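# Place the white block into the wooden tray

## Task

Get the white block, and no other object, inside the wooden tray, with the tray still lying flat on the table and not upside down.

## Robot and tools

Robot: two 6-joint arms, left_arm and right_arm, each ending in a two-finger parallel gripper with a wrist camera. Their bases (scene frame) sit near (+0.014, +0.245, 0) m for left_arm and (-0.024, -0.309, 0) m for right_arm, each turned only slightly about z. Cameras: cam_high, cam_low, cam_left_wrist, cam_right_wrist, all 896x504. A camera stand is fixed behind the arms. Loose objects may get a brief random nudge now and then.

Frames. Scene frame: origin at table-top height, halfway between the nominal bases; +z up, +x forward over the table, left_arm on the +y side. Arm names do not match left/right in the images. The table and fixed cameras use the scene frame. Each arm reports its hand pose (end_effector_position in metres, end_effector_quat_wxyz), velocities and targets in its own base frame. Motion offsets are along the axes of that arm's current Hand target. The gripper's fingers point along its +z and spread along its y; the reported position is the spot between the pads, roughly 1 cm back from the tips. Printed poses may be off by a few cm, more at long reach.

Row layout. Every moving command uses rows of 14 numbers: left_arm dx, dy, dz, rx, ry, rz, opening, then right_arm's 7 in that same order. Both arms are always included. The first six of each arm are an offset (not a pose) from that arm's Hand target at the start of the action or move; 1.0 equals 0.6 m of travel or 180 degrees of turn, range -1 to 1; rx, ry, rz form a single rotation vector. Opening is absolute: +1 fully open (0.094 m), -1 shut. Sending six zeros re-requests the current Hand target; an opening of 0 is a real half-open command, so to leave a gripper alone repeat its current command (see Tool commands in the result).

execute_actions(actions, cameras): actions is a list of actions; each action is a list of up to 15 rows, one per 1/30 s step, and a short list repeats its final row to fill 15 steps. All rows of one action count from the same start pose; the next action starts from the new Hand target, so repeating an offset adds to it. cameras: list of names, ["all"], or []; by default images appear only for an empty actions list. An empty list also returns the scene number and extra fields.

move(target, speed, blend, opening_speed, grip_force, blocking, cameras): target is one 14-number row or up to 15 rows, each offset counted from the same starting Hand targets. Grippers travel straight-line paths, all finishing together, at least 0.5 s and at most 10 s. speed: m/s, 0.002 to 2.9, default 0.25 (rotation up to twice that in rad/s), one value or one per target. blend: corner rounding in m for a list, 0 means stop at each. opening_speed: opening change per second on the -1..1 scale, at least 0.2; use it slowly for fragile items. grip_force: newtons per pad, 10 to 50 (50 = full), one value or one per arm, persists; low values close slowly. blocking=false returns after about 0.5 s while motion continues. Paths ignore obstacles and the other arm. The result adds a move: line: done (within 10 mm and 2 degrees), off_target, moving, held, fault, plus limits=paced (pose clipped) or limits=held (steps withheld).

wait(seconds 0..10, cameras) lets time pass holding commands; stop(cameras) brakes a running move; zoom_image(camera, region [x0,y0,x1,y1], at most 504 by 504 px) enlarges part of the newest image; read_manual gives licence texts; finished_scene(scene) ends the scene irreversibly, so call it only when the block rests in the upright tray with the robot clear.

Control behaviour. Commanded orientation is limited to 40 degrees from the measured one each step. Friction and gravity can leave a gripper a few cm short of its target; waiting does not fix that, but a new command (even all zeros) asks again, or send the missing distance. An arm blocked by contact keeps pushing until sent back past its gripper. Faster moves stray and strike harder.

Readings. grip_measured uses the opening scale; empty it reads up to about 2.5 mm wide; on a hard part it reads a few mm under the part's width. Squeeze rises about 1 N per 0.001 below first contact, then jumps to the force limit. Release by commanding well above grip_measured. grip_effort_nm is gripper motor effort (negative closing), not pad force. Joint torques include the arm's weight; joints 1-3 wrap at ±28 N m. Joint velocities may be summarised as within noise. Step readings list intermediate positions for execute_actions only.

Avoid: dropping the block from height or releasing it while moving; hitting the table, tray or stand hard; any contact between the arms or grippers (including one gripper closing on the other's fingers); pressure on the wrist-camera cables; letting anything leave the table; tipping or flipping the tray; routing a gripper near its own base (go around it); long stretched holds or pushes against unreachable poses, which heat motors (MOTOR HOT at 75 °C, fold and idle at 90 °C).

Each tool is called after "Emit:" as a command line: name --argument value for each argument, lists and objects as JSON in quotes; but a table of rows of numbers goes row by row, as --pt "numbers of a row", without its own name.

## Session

Emit:
execute_actions --actions '[]'

Emit:
zoom_image --camera "cam_high" --region '[300, 100, 640, 300]'

Scene clock: 0.00 s.
left_arm: end_effector_position=(+0.3237, +0.0326, +0.0686) grip_measured=+1.000 grip_effort_nm=n/a end_effector_quat_wxyz=(+0.421, -0.375, +0.826, +0.012) | right_arm: end_effector_position=(+0.3215, -0.0611, +0.0928) grip_measured=-0.986 grip_effort_nm=n/a end_effector_quat_wxyz=(+0.560, +0.264, +0.763, +0.186)
Joint positions: left_arm=[-0.143 1.261 0.458 0.007 -0.443 -0.811 0.094] | right_arm=[-0.382 1.265 0.11 0.826 -0.351 0.536 0.001]
Joint velocities: within noise
Joint torques (N m): no reading
Heat: left arm: 29 °C; right arm: 28 °C.
Hand target: left_arm +0.3216, +0.0346, +0.0688; +0.418, -0.375, +0.827, +0.019 | right_arm +0.3220, -0.0612, +0.0938; +0.561, +0.262, +0.764, +0.185
Tool commands: left_gripper/opening=+1.0 right_gripper/opening=-1.0

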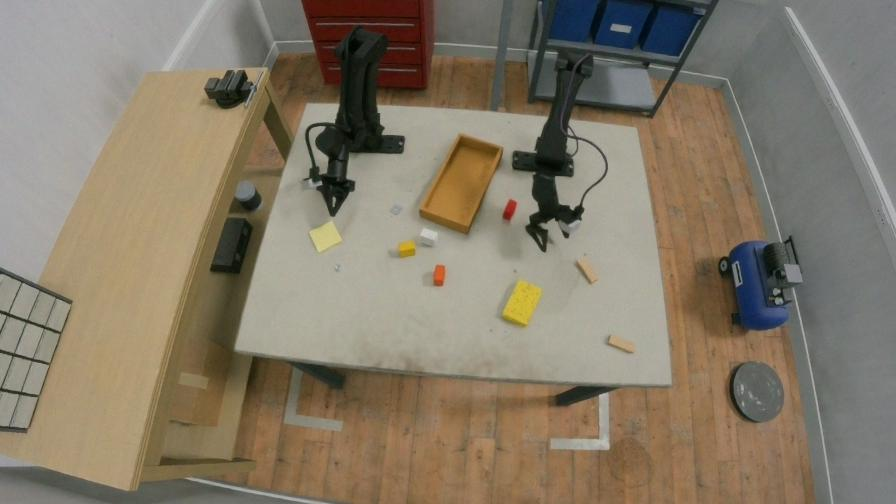

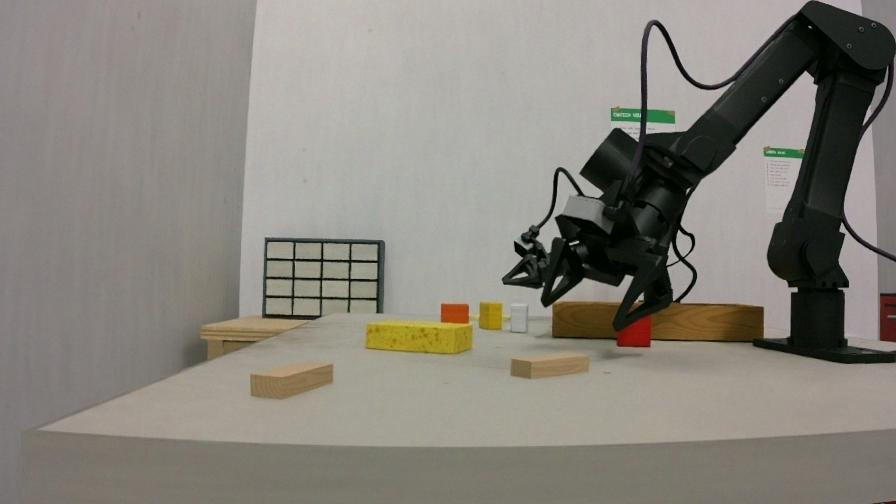

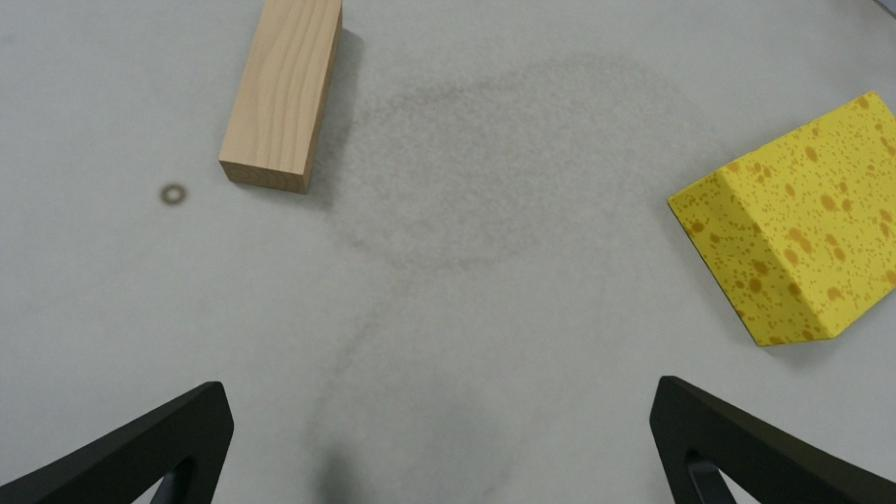

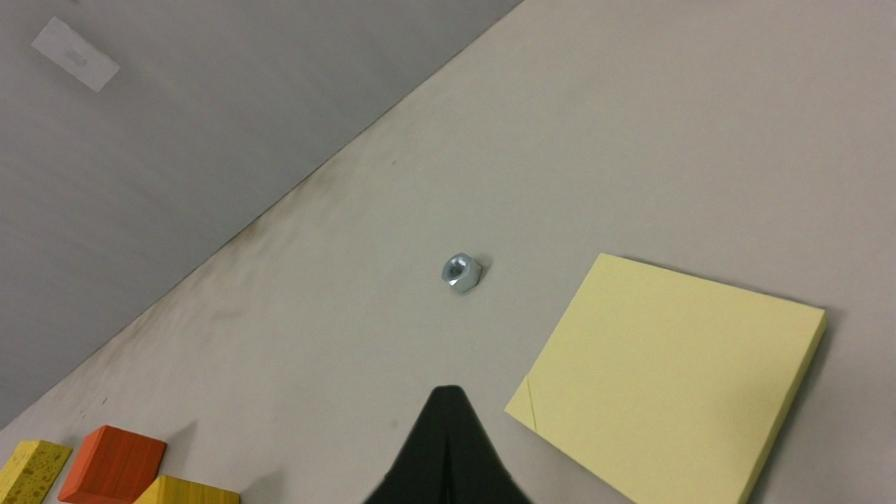

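Scaled by 1.482 from the camera's 896x504 image, which has a finer 1280x720 frame.

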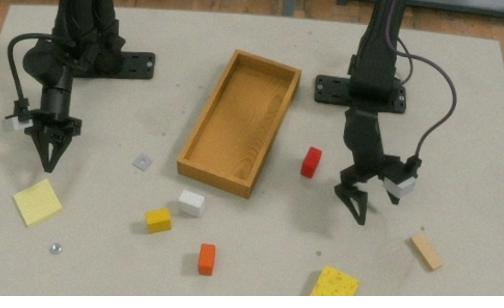

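Emit:
zoom_image --camera "cam_high" --region '[380, 190, 480, 290]'

Emit:
zoom_image --camera "cam_low" --region '[420, 220, 700, 370]'

Scaled by 5.040 from the camera's 896x504 image, which has a finer 1280x720 frame.

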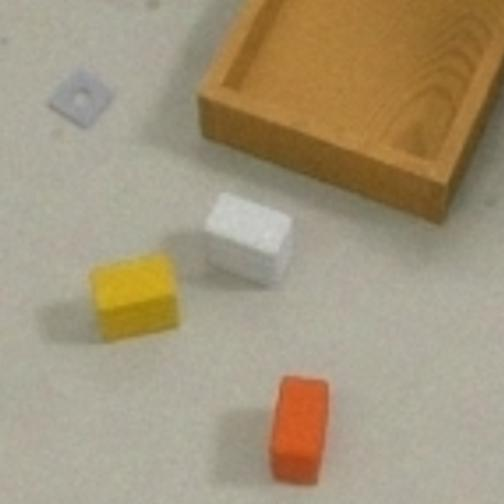

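Scaled by 1.800 from the camera's 896x504 image, which has a finer 1280x720 frame.

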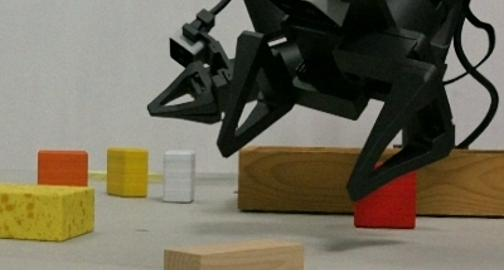

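Emit:
move --target '[0, 0, 0, 0, 0, 0, 1, 0.1092, 0.3985, 0.0652, -0.1598, 0.439, -0.5369, 0.5]' --speed 0.6 --cameras '["cam_high", "cam_low", "cam_right_wrist"]'

Emit:
zoom_image --camera "cam_low" --region '[420, 200, 620, 360]'

Scene clock: 40.73 s.
left_arm: end_effector_position=(+0.3237, +0.0326, +0.0686) grip_measured=+1.000 grip_effort_nm=-0.04 end_effector_quat_wxyz=(+0.421, -0.375, +0.826, +0.012) | right_arm: end_effector_position=(+0.3882, +0.1671, +0.1795) grip_measured=+0.498 grip_effort_nm=0.09 end_effector_quat_wxyz=(+0.058, -0.613, +0.788, -0.016)
Joint positions: left_arm=[-0.143 1.261 0.458 0.007 -0.443 -0.811 0.094] | right_arm=[0.405 2.103 2.194 -1.54 0.002 -0.918 0.07]
Joint torques (N m): left_arm=[-0.02 -3.34 6.54 1.7 -0.21 0] | right_arm=[0.13 -8.76 10.1 0.3 -0.04 -0.14]
Heat: left arm: 31 °C; right arm: 31 °C.
Hand target: left_arm +0.3216, +0.0346, +0.0688; +0.418, -0.375, +0.827, +0.019 | right_arm +0.3900, +0.1681, +0.1698; +0.000, -0.619, +0.785, +0.000
Off the commanded pose: left_arm 0.003 m, 1 deg | right_arm 0.010 m, 7 deg.
joint sent to its limit (right arm) — joint 4 (wrist pitch), lower limit. The joint targets are off in orientation, not in position.
move: off_target (right_arm)
Images, in order (width x height): cam_high 896x504, cam_low 896x504, cam_right_wrist 896x504.

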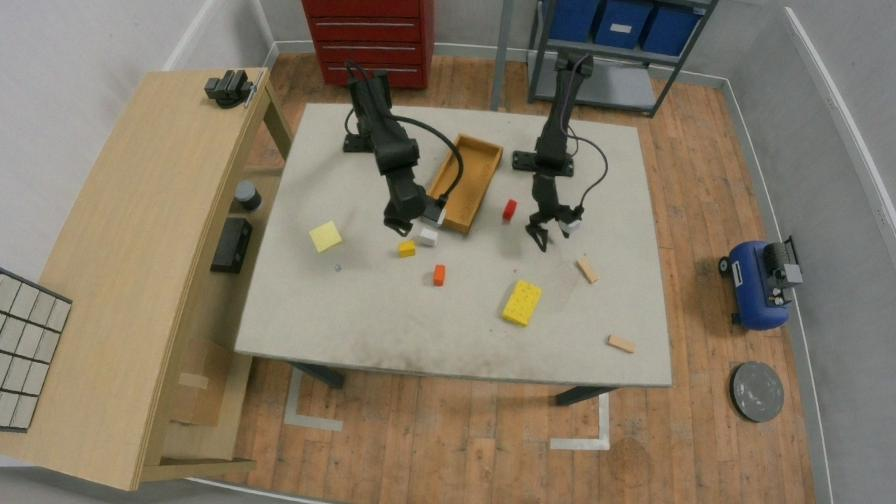

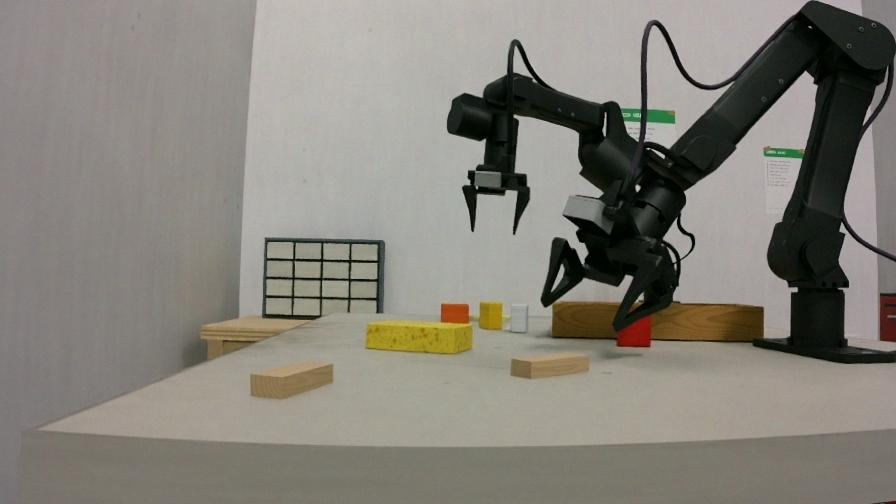

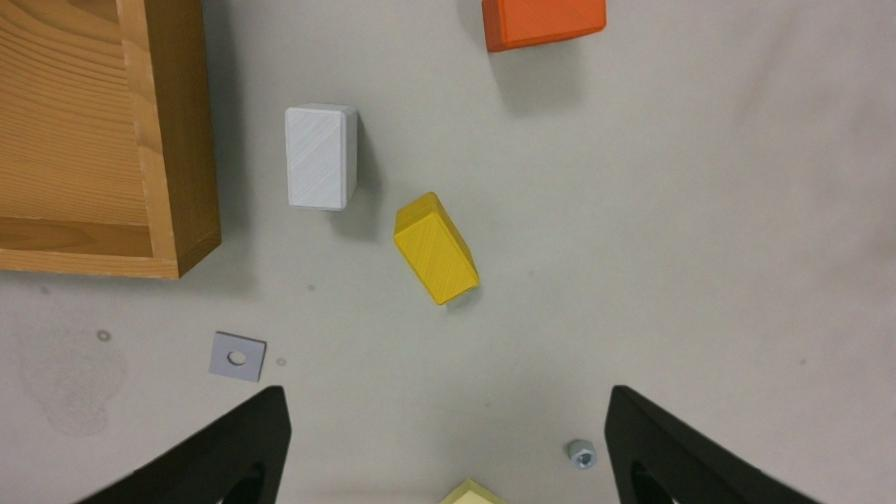

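Scaled by 2.520 from the camera's 896x504 image, which has a finer 1280x720 frame.

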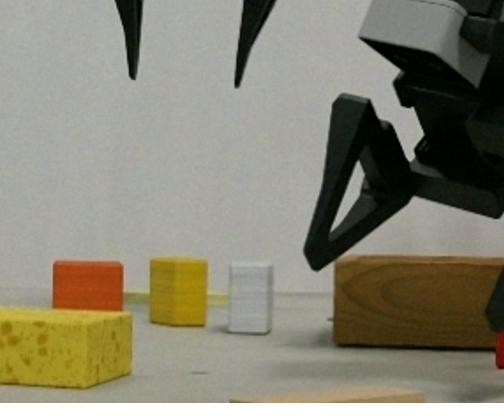

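Emit:
zoom_image --camera "cam_right_wrist" --region '[260, 70, 500, 320]'

Emit:
zoom_image --camera "cam_right_wrist" --region '[460, 0, 640, 120]'

Scaled by 2.016 from the camera's 896x504 image, which has a finer 1280x720 frame.

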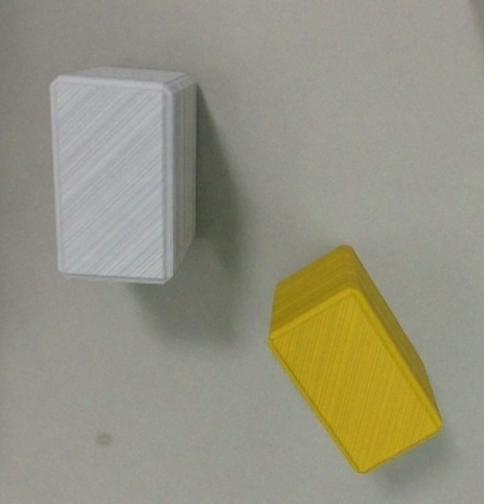

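Scaled by 2.800 from the camera's 896x504 image, which has a finer 1280x720 frame.

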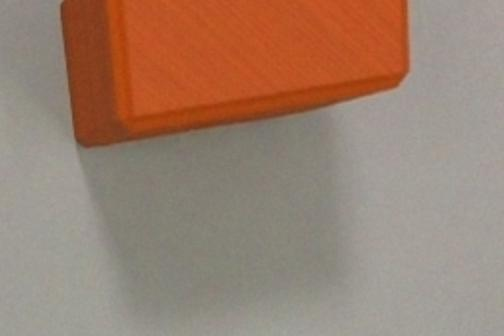

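Emit:
move --target '[0, 0, 0, 0, 0, 0, 1, -0.06, 0.0812, 0.1163, 0, 0, 0, 0.065]' --speed 0.2 --cameras '["cam_high", "cam_low", "cam_right_wrist"]'

Emit:
zoom_image --camera "cam_low" --region '[420, 200, 620, 360]'

Scene clock: 69.10 s.
left_arm: end_effector_position=(+0.3237, +0.0326, +0.0686) grip_measured=+1.000 grip_effort_nm=-0.03 end_effector_quat_wxyz=(+0.421, -0.375, +0.826, +0.012) | right_arm: end_effector_position=(+0.3511, +0.2146, +0.1137) grip_measured=+0.067 grip_effort_nm=-0.15 end_effector_quat_wxyz=(+0.012, -0.624, +0.781, -0.005)
Joint positions: left_arm=[-0.143 1.261 0.458 0.007 -0.443 -0.811 0.094] | right_arm=[0.55 2.103 1.934 -1.378 0.008 -0.798 0.05]
Joint torques (N m): left_arm=[0.06 -3.29 6.48 1.67 -0.19 0.02] | right_arm=[-0.38 -10.41 6.09 0.45 -0.08 0]
Heat: left arm: 32 °C; right arm: 32 °C.
Hand target: left_arm +0.3216, +0.0346, +0.0688; +0.418, -0.375, +0.827, +0.019 | right_arm +0.3509, +0.2145, +0.0999; +0.000, -0.619, +0.785, +0.000
Off the commanded pose: left_arm 0.003 m, 1 deg | right_arm 0.014 m, 2 deg.
move: off_target (right_arm)
Images, in order (width x height): cam_high 896x504, cam_low 896x504, cam_right_wrist 896x504.

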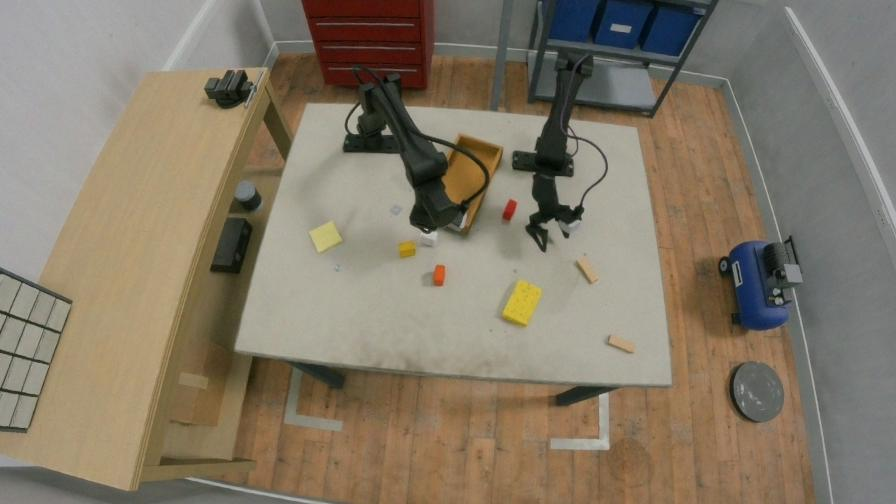

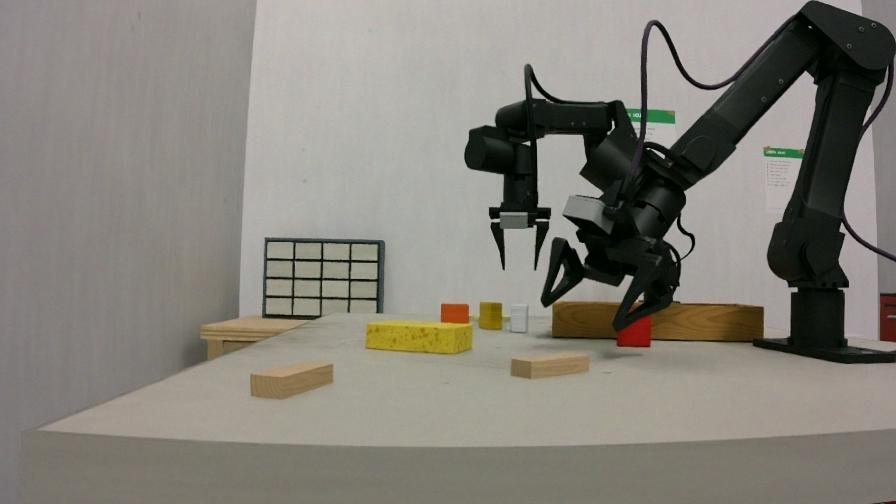

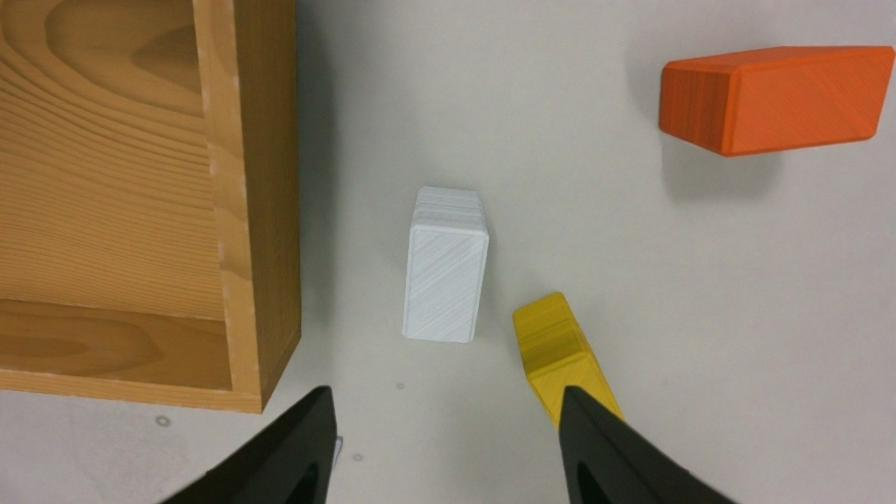

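Scaled by 2.520 from the camera's 896x504 image, which has a finer 1280x720 frame.

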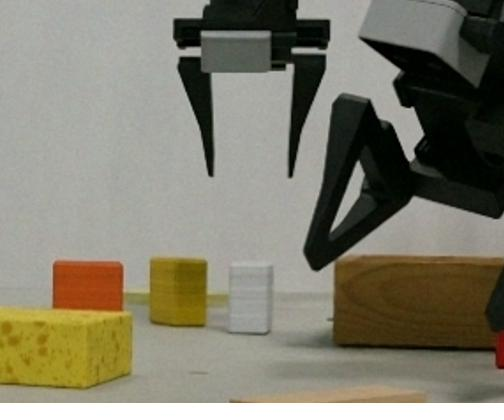

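Emit:
move --target '[0, 0, 0, 0, 0, 0, 1, 0, 0, 0.1398, 0, 0, 0.028, 0.065]' --speed 0.12 --cameras '["cam_low", "cam_right_wrist"]'

Emit:
zoom_image --camera "cam_low" --region '[420, 200, 620, 360]'

Scene clock: 84.07 s.
left_arm: end_effector_position=(+0.3237, +0.0326, +0.0686) grip_measured=+1.000 grip_effort_nm=-0.04 end_effector_quat_wxyz=(+0.421, -0.375, +0.826, +0.012) | right_arm: end_effector_position=(+0.3533, +0.2160, +0.0353) grip_measured=+0.067 grip_effort_nm=-0.15 end_effector_quat_wxyz=(+0.017, -0.589, +0.808, -0.005)
Joint positions: left_arm=[-0.143 1.261 0.458 0.007 -0.443 -0.811 0.094] | right_arm=[0.55 2.129 1.662 -1.069 0.008 -0.71 0.05]
Joint torques (N m): left_arm=[0.05 -3.4 6.53 1.68 -0.18 0] | right_arm=[-0.28 -9.4 6.27 0.54 -0.08 0.06]
Heat: left arm: 33 °C; right arm: 31 °C.
Hand target: left_arm +0.3216, +0.0346, +0.0688; +0.418, -0.375, +0.827, +0.019 | right_arm +0.3508, +0.2145, +0.0161; +0.000, -0.584, +0.812, +0.000
Off the commanded pose: left_arm 0.003 m, 1 deg | right_arm 0.019 m, 2 deg.
move: off_target (right_arm)
Images, in order (width x height): cam_low 896x504, cam_right_wrist 896x504.

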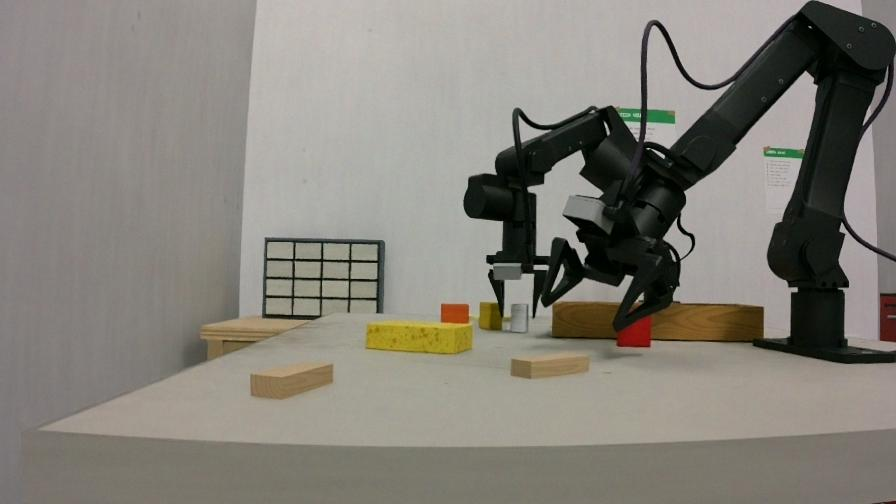

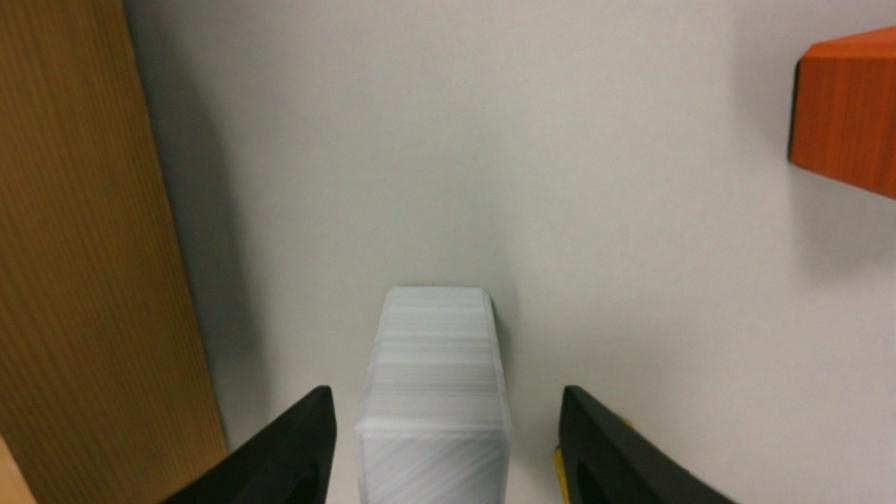

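Scaled by 2.520 from the camera's 896x504 image, which has a finer 1280x720 frame.

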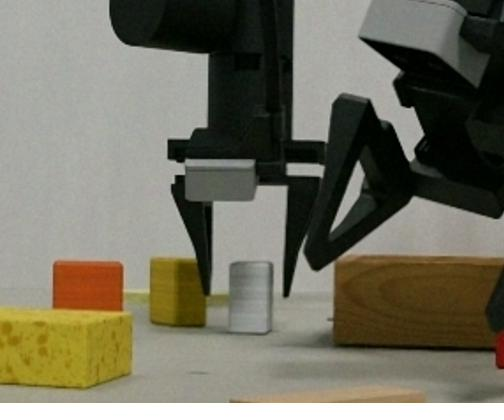

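Emit:
move --pt "0 0 0 0 0 0 1 0.0153 0.005 0.0133 0 0 0 0.065" --pt "0 0 0 0 0 0 1 0.0153 0.005 0.0133 0 0 0 -0.7" --speed 0.08 --grip_force 30 --cameras '["cam_low", "cam_right_wrist"]'

Scene clock: 104.83 s.
left_arm: end_effector_position=(+0.3237, +0.0326, +0.0686) grip_measured=+1.000 grip_effort_nm=-0.03 end_effector_quat_wxyz=(+0.421, -0.375, +0.826, +0.012) | right_arm: end_effector_position=(+0.3472, +0.2090, +0.0191) grip_measured=-0.449 grip_effort_nm=-0.66 end_effector_quat_wxyz=(+0.008, -0.586, +0.810, -0.005)
Joint positions: left_arm=[-0.143 1.261 0.458 0.007 -0.443 -0.811 0.094] | right_arm=[0.543 2.129 1.596 -1.021 0.008 -0.71 0.026]
Joint torques (N m): left_arm=[-0.03 -3.4 6.38 1.66 -0.18 -0.01] | right_arm=[-0.46 -10.97 5.81 0.48 -0.08 -0.04]
Heat: left arm: 33 °C; right arm: 30 °C.
Hand target: left_arm +0.3216, +0.0346, +0.0688; +0.418, -0.375, +0.827, +0.019 | right_arm +0.3451, +0.2067, +0.0080; +0.000, -0.584, +0.812, +0.000
Off the commanded pose: left_arm 0.003 m, 1 deg | right_arm 0.011 m, 1 deg.
grip_force (N): 30, 30
move: off_target (right_arm); target 2's new opening was sent with right_arm's hand 0.011 m and 1 deg from that target
Images, in order (width x height): cam_low 896x504, cam_right_wrist 896x504.

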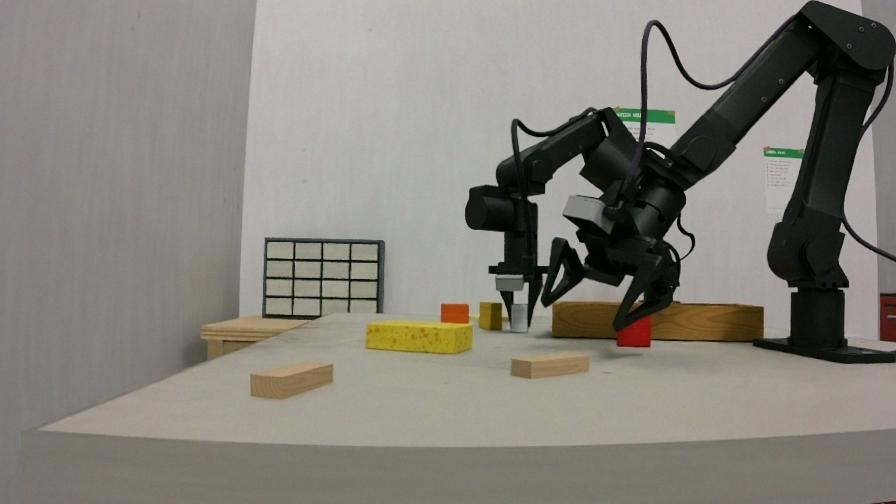

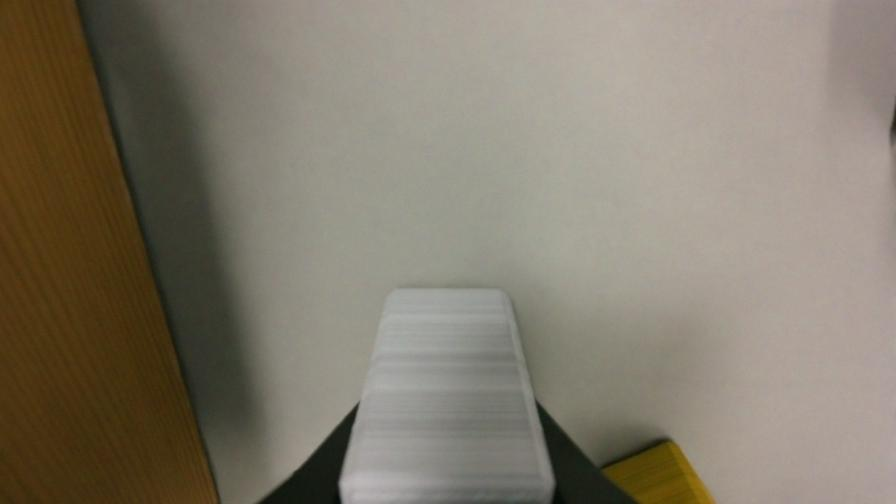

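Emit:
move --pt "0 0 0 0 0 0 1 0 0 -0.175 0 0 0 -0.7" --pt "0 0 0 0 0 0 1 -0.0373 0.2667 -0.175 0 0 0 -0.7" --pt "0 0 0 0 0 0 1 -0.0373 0.2667 -0.1283 0 0 0 -0.7" --speed '[0.2, 0.25, 0.15]' --blend '[0.02, 0.015, 0]' --cameras '["cam_high", "cam_low", "cam_right_wrist"]'

Scene clock: 119.30 s.
left_arm: end_effector_position=(+0.3237, +0.0326, +0.0686) grip_measured=+1.000 grip_effort_nm=-0.03 end_effector_quat_wxyz=(+0.421, -0.375, +0.826, +0.012) | right_arm: end_effector_position=(+0.1988, +0.2789, +0.0794) grip_measured=-0.449 grip_effort_nm=-0.69 end_effector_quat_wxyz=(-0.016, -0.590, +0.807, -0.005)
Joint positions: left_arm=[-0.143 1.261 0.458 0.007 -0.443 -0.811 0.094] | right_arm=[0.948 1.888 1.489 -1.207 0 -0.313 0.026]
Joint torques (N m): left_arm=[0.09 -3.41 6.37 1.66 -0.22 0.01] | right_arm=[-0.32 -12.67 5.93 0.41 0 0.06]
Heat: left arm: 34 °C; right arm: 32 °C.
Hand target: left_arm +0.3216, +0.0346, +0.0688; +0.418, -0.375, +0.827, +0.019 | right_arm +0.2005, +0.2789, +0.0851; +0.000, -0.584, +0.812, +0.000
Off the commanded pose: left_arm 0.003 m, 1 deg | right_arm 0.006 m, 2 deg.
grip_force (N): 30, 30
move: done; blend cut to 0.014 m at target 2
Images, in order (width x height): cam_high 896x504, cam_low 896x504, cam_right_wrist 896x504.

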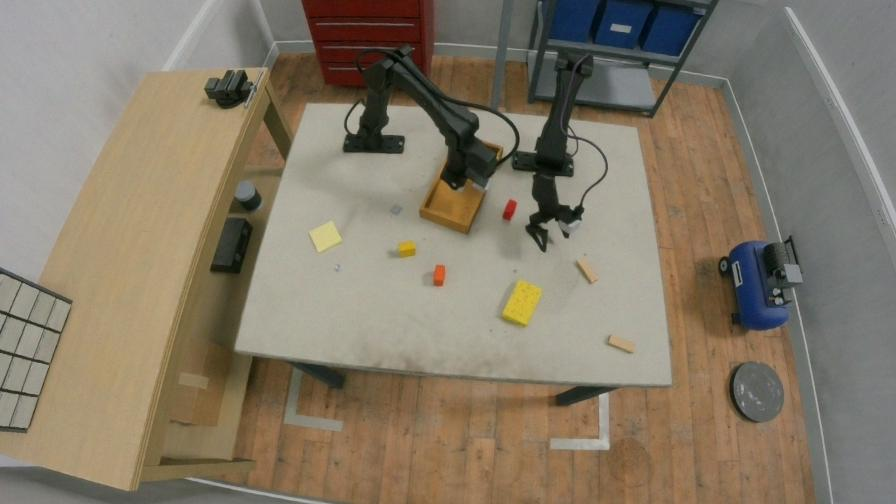

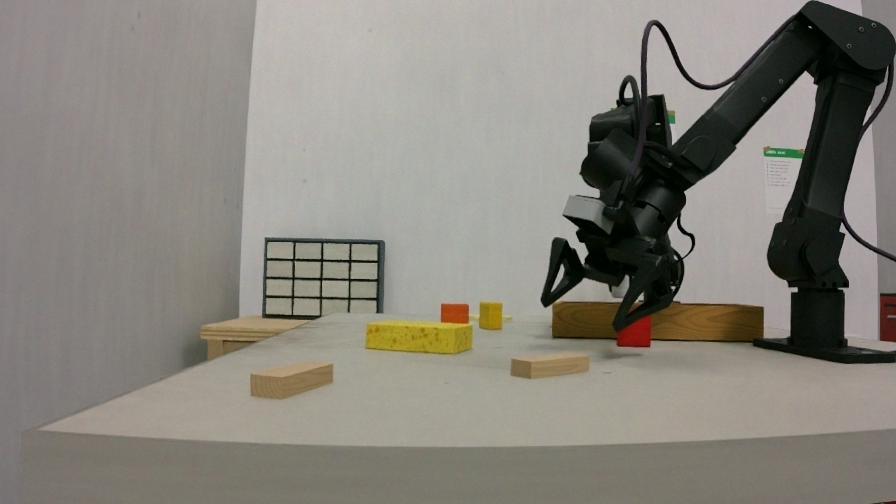

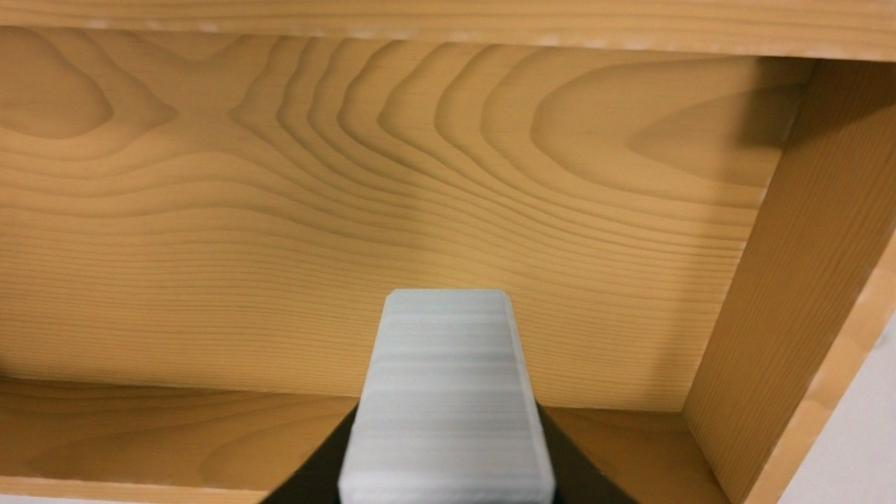

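Emit:
move --target '[0, 0, 0, 0, 0, 0, 1, 0, 0, 0.0785, 0, 0, 0, -0.7]' --speed 0.1 --cameras '["cam_right_wrist"]'

Scene clock: 132.17 s.
left_arm: end_effector_position=(+0.3237, +0.0326, +0.0686) grip_measured=+1.000 grip_effort_nm=-0.03 end_effector_quat_wxyz=(+0.421, -0.375, +0.826, +0.012) | right_arm: end_effector_position=(+0.2000, +0.2805, +0.0453) grip_measured=-0.449 grip_effort_nm=-0.68 end_effector_quat_wxyz=(+0.002, -0.590, +0.808, +0.001)
Joint positions: left_arm=[-0.143 1.261 0.458 0.007 -0.443 -0.811 0.094] | right_arm=[0.948 1.888 1.351 -1.03 0 -0.313 0.026]
Joint torques (N m): left_arm=[0.16 -3.4 6.54 1.7 -0.27 0.02] | right_arm=[-0.32 -9.18 5.82 0.5 0 0.05]
Heat: left arm: 34 °C; right arm: 34 °C.
Hand target: left_arm +0.3216, +0.0346, +0.0688; +0.418, -0.375, +0.827, +0.019 | right_arm +0.2005, +0.2789, +0.0380; +0.000, -0.584, +0.812, +0.000
Off the commanded pose: left_arm 0.003 m, 1 deg | right_arm 0.007 m, 1 deg.
grip_force (N): 30, 30
move: done
Images, in order (width x height): cam_right_wrist 896x504.

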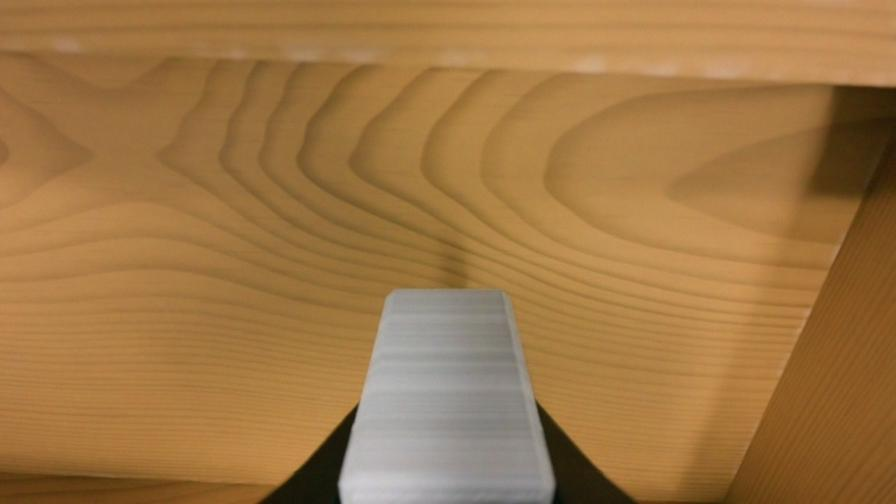

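Emit:
move --target '[0, 0, 0, 0, 0, 0, 1, 0, 0, 0.0283, 0, 0, 0, -0.7]' --speed 0.05 --cameras '["cam_low", "cam_right_wrist"]'

Scene clock: 134.87 s.
left_arm: end_effector_position=(+0.3237, +0.0326, +0.0686) grip_measured=+1.000 grip_effort_nm=-0.03 end_effector_quat_wxyz=(+0.421, -0.375, +0.826, +0.012) | right_arm: end_effector_position=(+0.2012, +0.2820, +0.0353) grip_measured=-0.449 grip_effort_nm=-0.69 end_effector_quat_wxyz=(+0.012, -0.590, +0.808, +0.004)
Joint positions: left_arm=[-0.143 1.261 0.458 0.007 -0.443 -0.811 0.094] | right_arm=[0.948 1.888 1.309 -0.967 0 -0.313 0.026]
Joint torques (N m): left_arm=[0.12 -3.36 6.43 1.67 -0.22 0.02] | right_arm=[-0.31 -7.56 5.72 0.53 0 0.05]
Heat: left arm: 34 °C; right arm: 34 °C.
Hand target: left_arm +0.3216, +0.0346, +0.0688; +0.418, -0.375, +0.827, +0.019 | right_arm +0.2005, +0.2788, +0.0210; +0.000, -0.584, +0.812, +0.000
Off the commanded pose: left_arm 0.003 m, 1 deg | right_arm 0.015 m, 2 deg.
grip_force (N): 30, 30
move: off_target (right_arm)
Images, in order (width x height): cam_low 896x504, cam_right_wrist 896x504.

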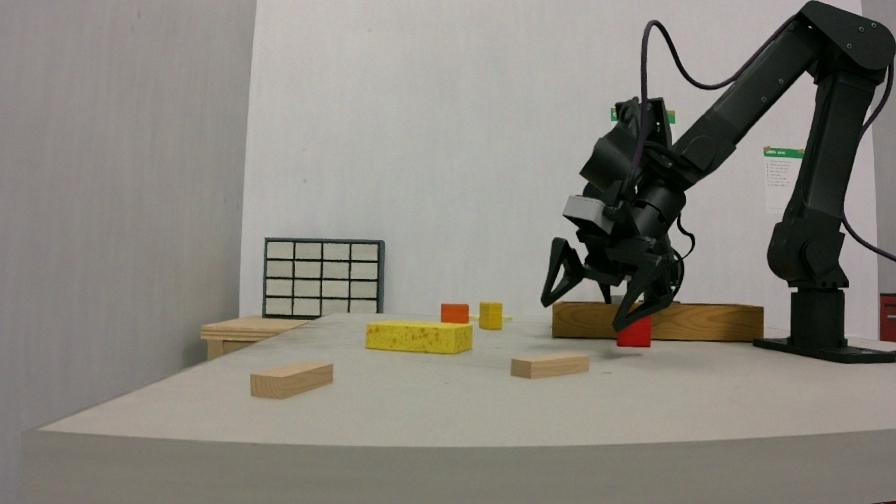

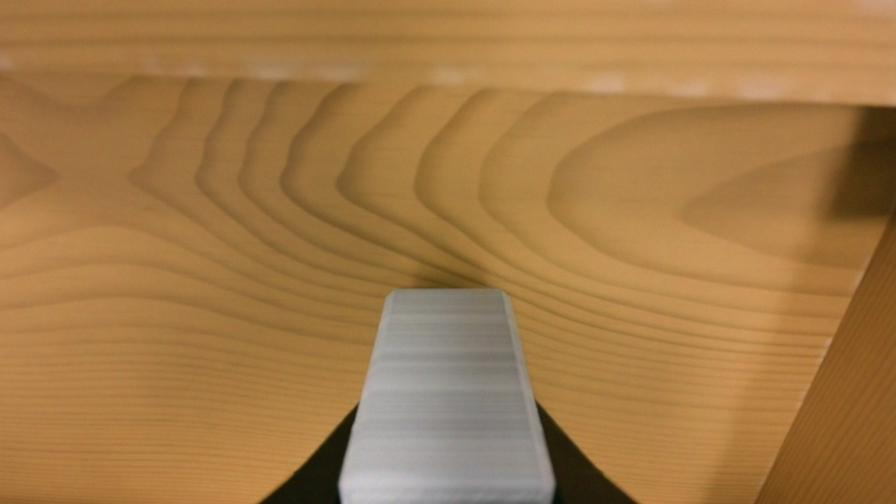

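Emit:
zoom_image --camera "cam_right_wrist" --region '[350, 220, 550, 340]'

Scaled by 2.520 from the camera's 896x504 image, which has a finer 1280x720 frame.

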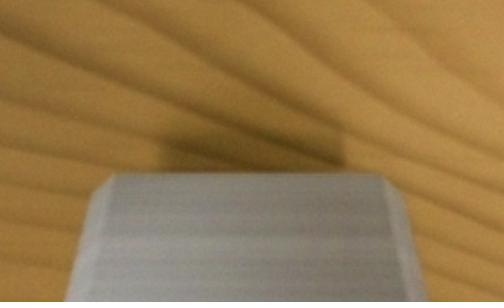

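Emit:
move --target '[0, 0, 0, 0, 0, 0, 1, 0, 0, 0.0133, 0, 0, 0, -0.7]' --speed 0.05 --cameras '["cam_right_wrist"]'

Emit:
zoom_image --camera "cam_right_wrist" --region '[350, 220, 550, 340]'

Scene clock: 141.17 s.
left_arm: end_effector_position=(+0.3237, +0.0326, +0.0686) grip_measured=+1.000 grip_effort_nm=-0.03 end_effector_quat_wxyz=(+0.421, -0.375, +0.826, +0.012) | right_arm: end_effector_position=(+0.2018, +0.2829, +0.0311) grip_measured=-0.449 grip_effort_nm=-0.68 end_effector_quat_wxyz=(+0.017, -0.590, +0.807, +0.005)
Joint positions: left_arm=[-0.143 1.261 0.458 0.007 -0.443 -0.811 0.094] | right_arm=[0.948 1.888 1.291 -0.938 0 -0.313 0.026]
Joint torques (N m): left_arm=[0.05 -3.22 6.53 1.64 -0.21 -0.02] | right_arm=[-0.32 -6.72 5.68 0.58 0 0.06]
Heat: left arm: 34 °C; right arm: 34 °C.
Hand target: left_arm +0.3216, +0.0346, +0.0688; +0.418, -0.375, +0.827, +0.019 | right_arm +0.2004, +0.2788, +0.0130; +0.000, -0.584, +0.812, +0.000
Off the commanded pose: left_arm 0.003 m, 1 deg | right_arm 0.019 m, 2 deg.
grip_force (N): 30, 30
move: off_target (right_arm)
Images, in order (width x height): cam_right_wrist 896x504.

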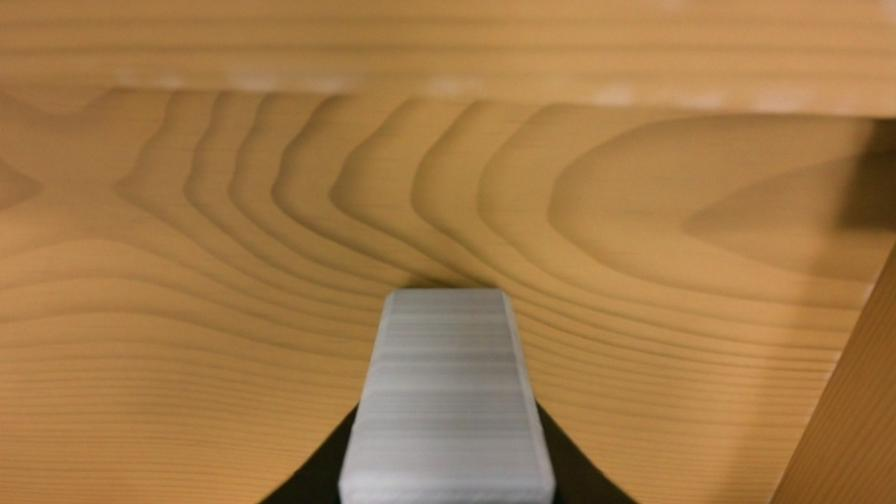

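Scaled by 2.520 from the camera's 896x504 image, which has a finer 1280x720 frame.

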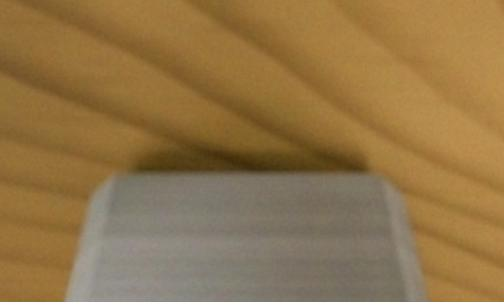

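Emit:
move --pt "0 0 0 0 0 0 1 0 0 0.0067 0 0 0 -0.7" --pt "0 0 0 0 0 0 1 0 0 0.0067 0 0 0 -0.05" --pt "0 0 0 0 0 0 1 0 0 -0.19 0 0 0 -0.05" --speed '[0.05, 0.05, 0.15]' --opening_speed 0.6 --cameras '["cam_high", "cam_low", "cam_right_wrist"]'

Scene clock: 149.63 s.
left_arm: end_effector_position=(+0.3237, +0.0326, +0.0686) grip_measured=+1.000 grip_effort_nm=-0.04 end_effector_quat_wxyz=(+0.421, -0.375, +0.826, +0.012) | right_arm: end_effector_position=(+0.1983, +0.2779, +0.1114) grip_measured=-0.052 grip_effort_nm=0.10 end_effector_quat_wxyz=(-0.017, -0.590, +0.808, -0.006)
Joint positions: left_arm=[-0.143 1.261 0.458 0.007 -0.443 -0.811 0.094] | right_arm=[0.948 1.873 1.598 -1.333 0.001 -0.313 0.045]
Joint torques (N m): left_arm=[0.17 -3.28 6.43 1.66 -0.21 0.01] | right_arm=[-0.32 -12.38 9.78 0.04 -0.01 0.05]
Heat: left arm: 34 °C; right arm: 34 °C.
Hand target: left_arm +0.3216, +0.0346, +0.0688; +0.418, -0.375, +0.827, +0.019 | right_arm +0.2005, +0.2789, +0.1271; +0.000, -0.584, +0.812, +0.000
Off the commanded pose: left_arm 0.003 m, 1 deg | right_arm 0.016 m, 2 deg.
grip_force (N): 30, 30
move: off_target (right_arm); target 2's new opening was sent with right_arm's hand 0.020 m and 2 deg from that target
Images, in order (width x height): cam_high 896x504, cam_low 896x504, cam_right_wrist 896x504.

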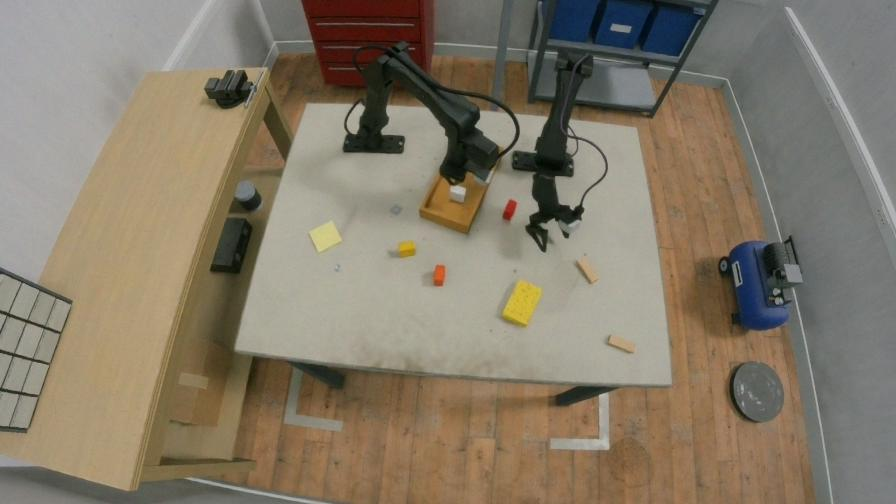

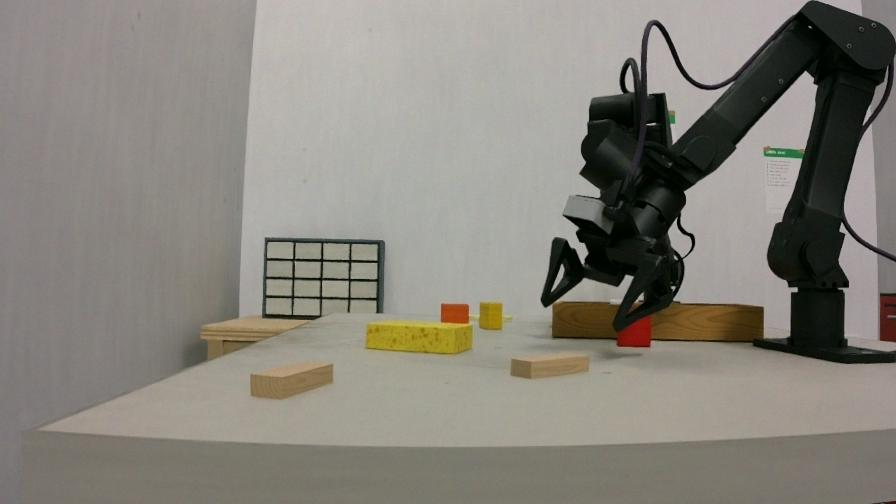

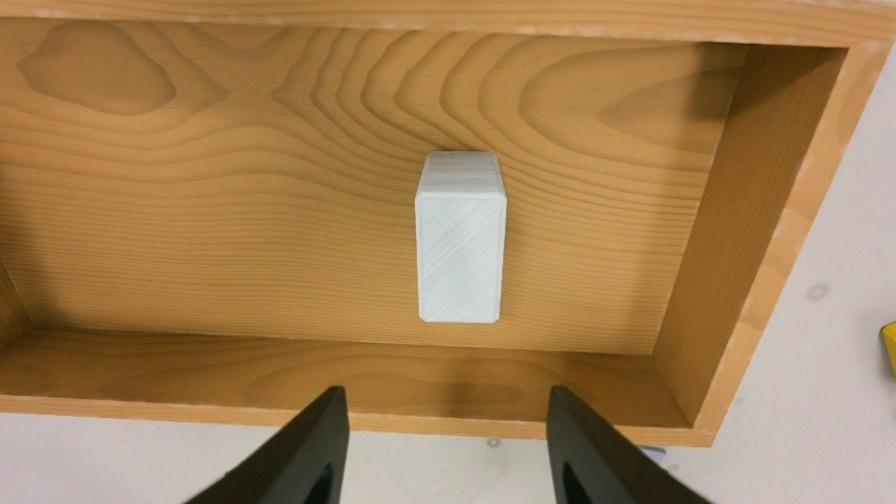

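Emit:
finished_scene --scene 2

The scene is finished: the task was done.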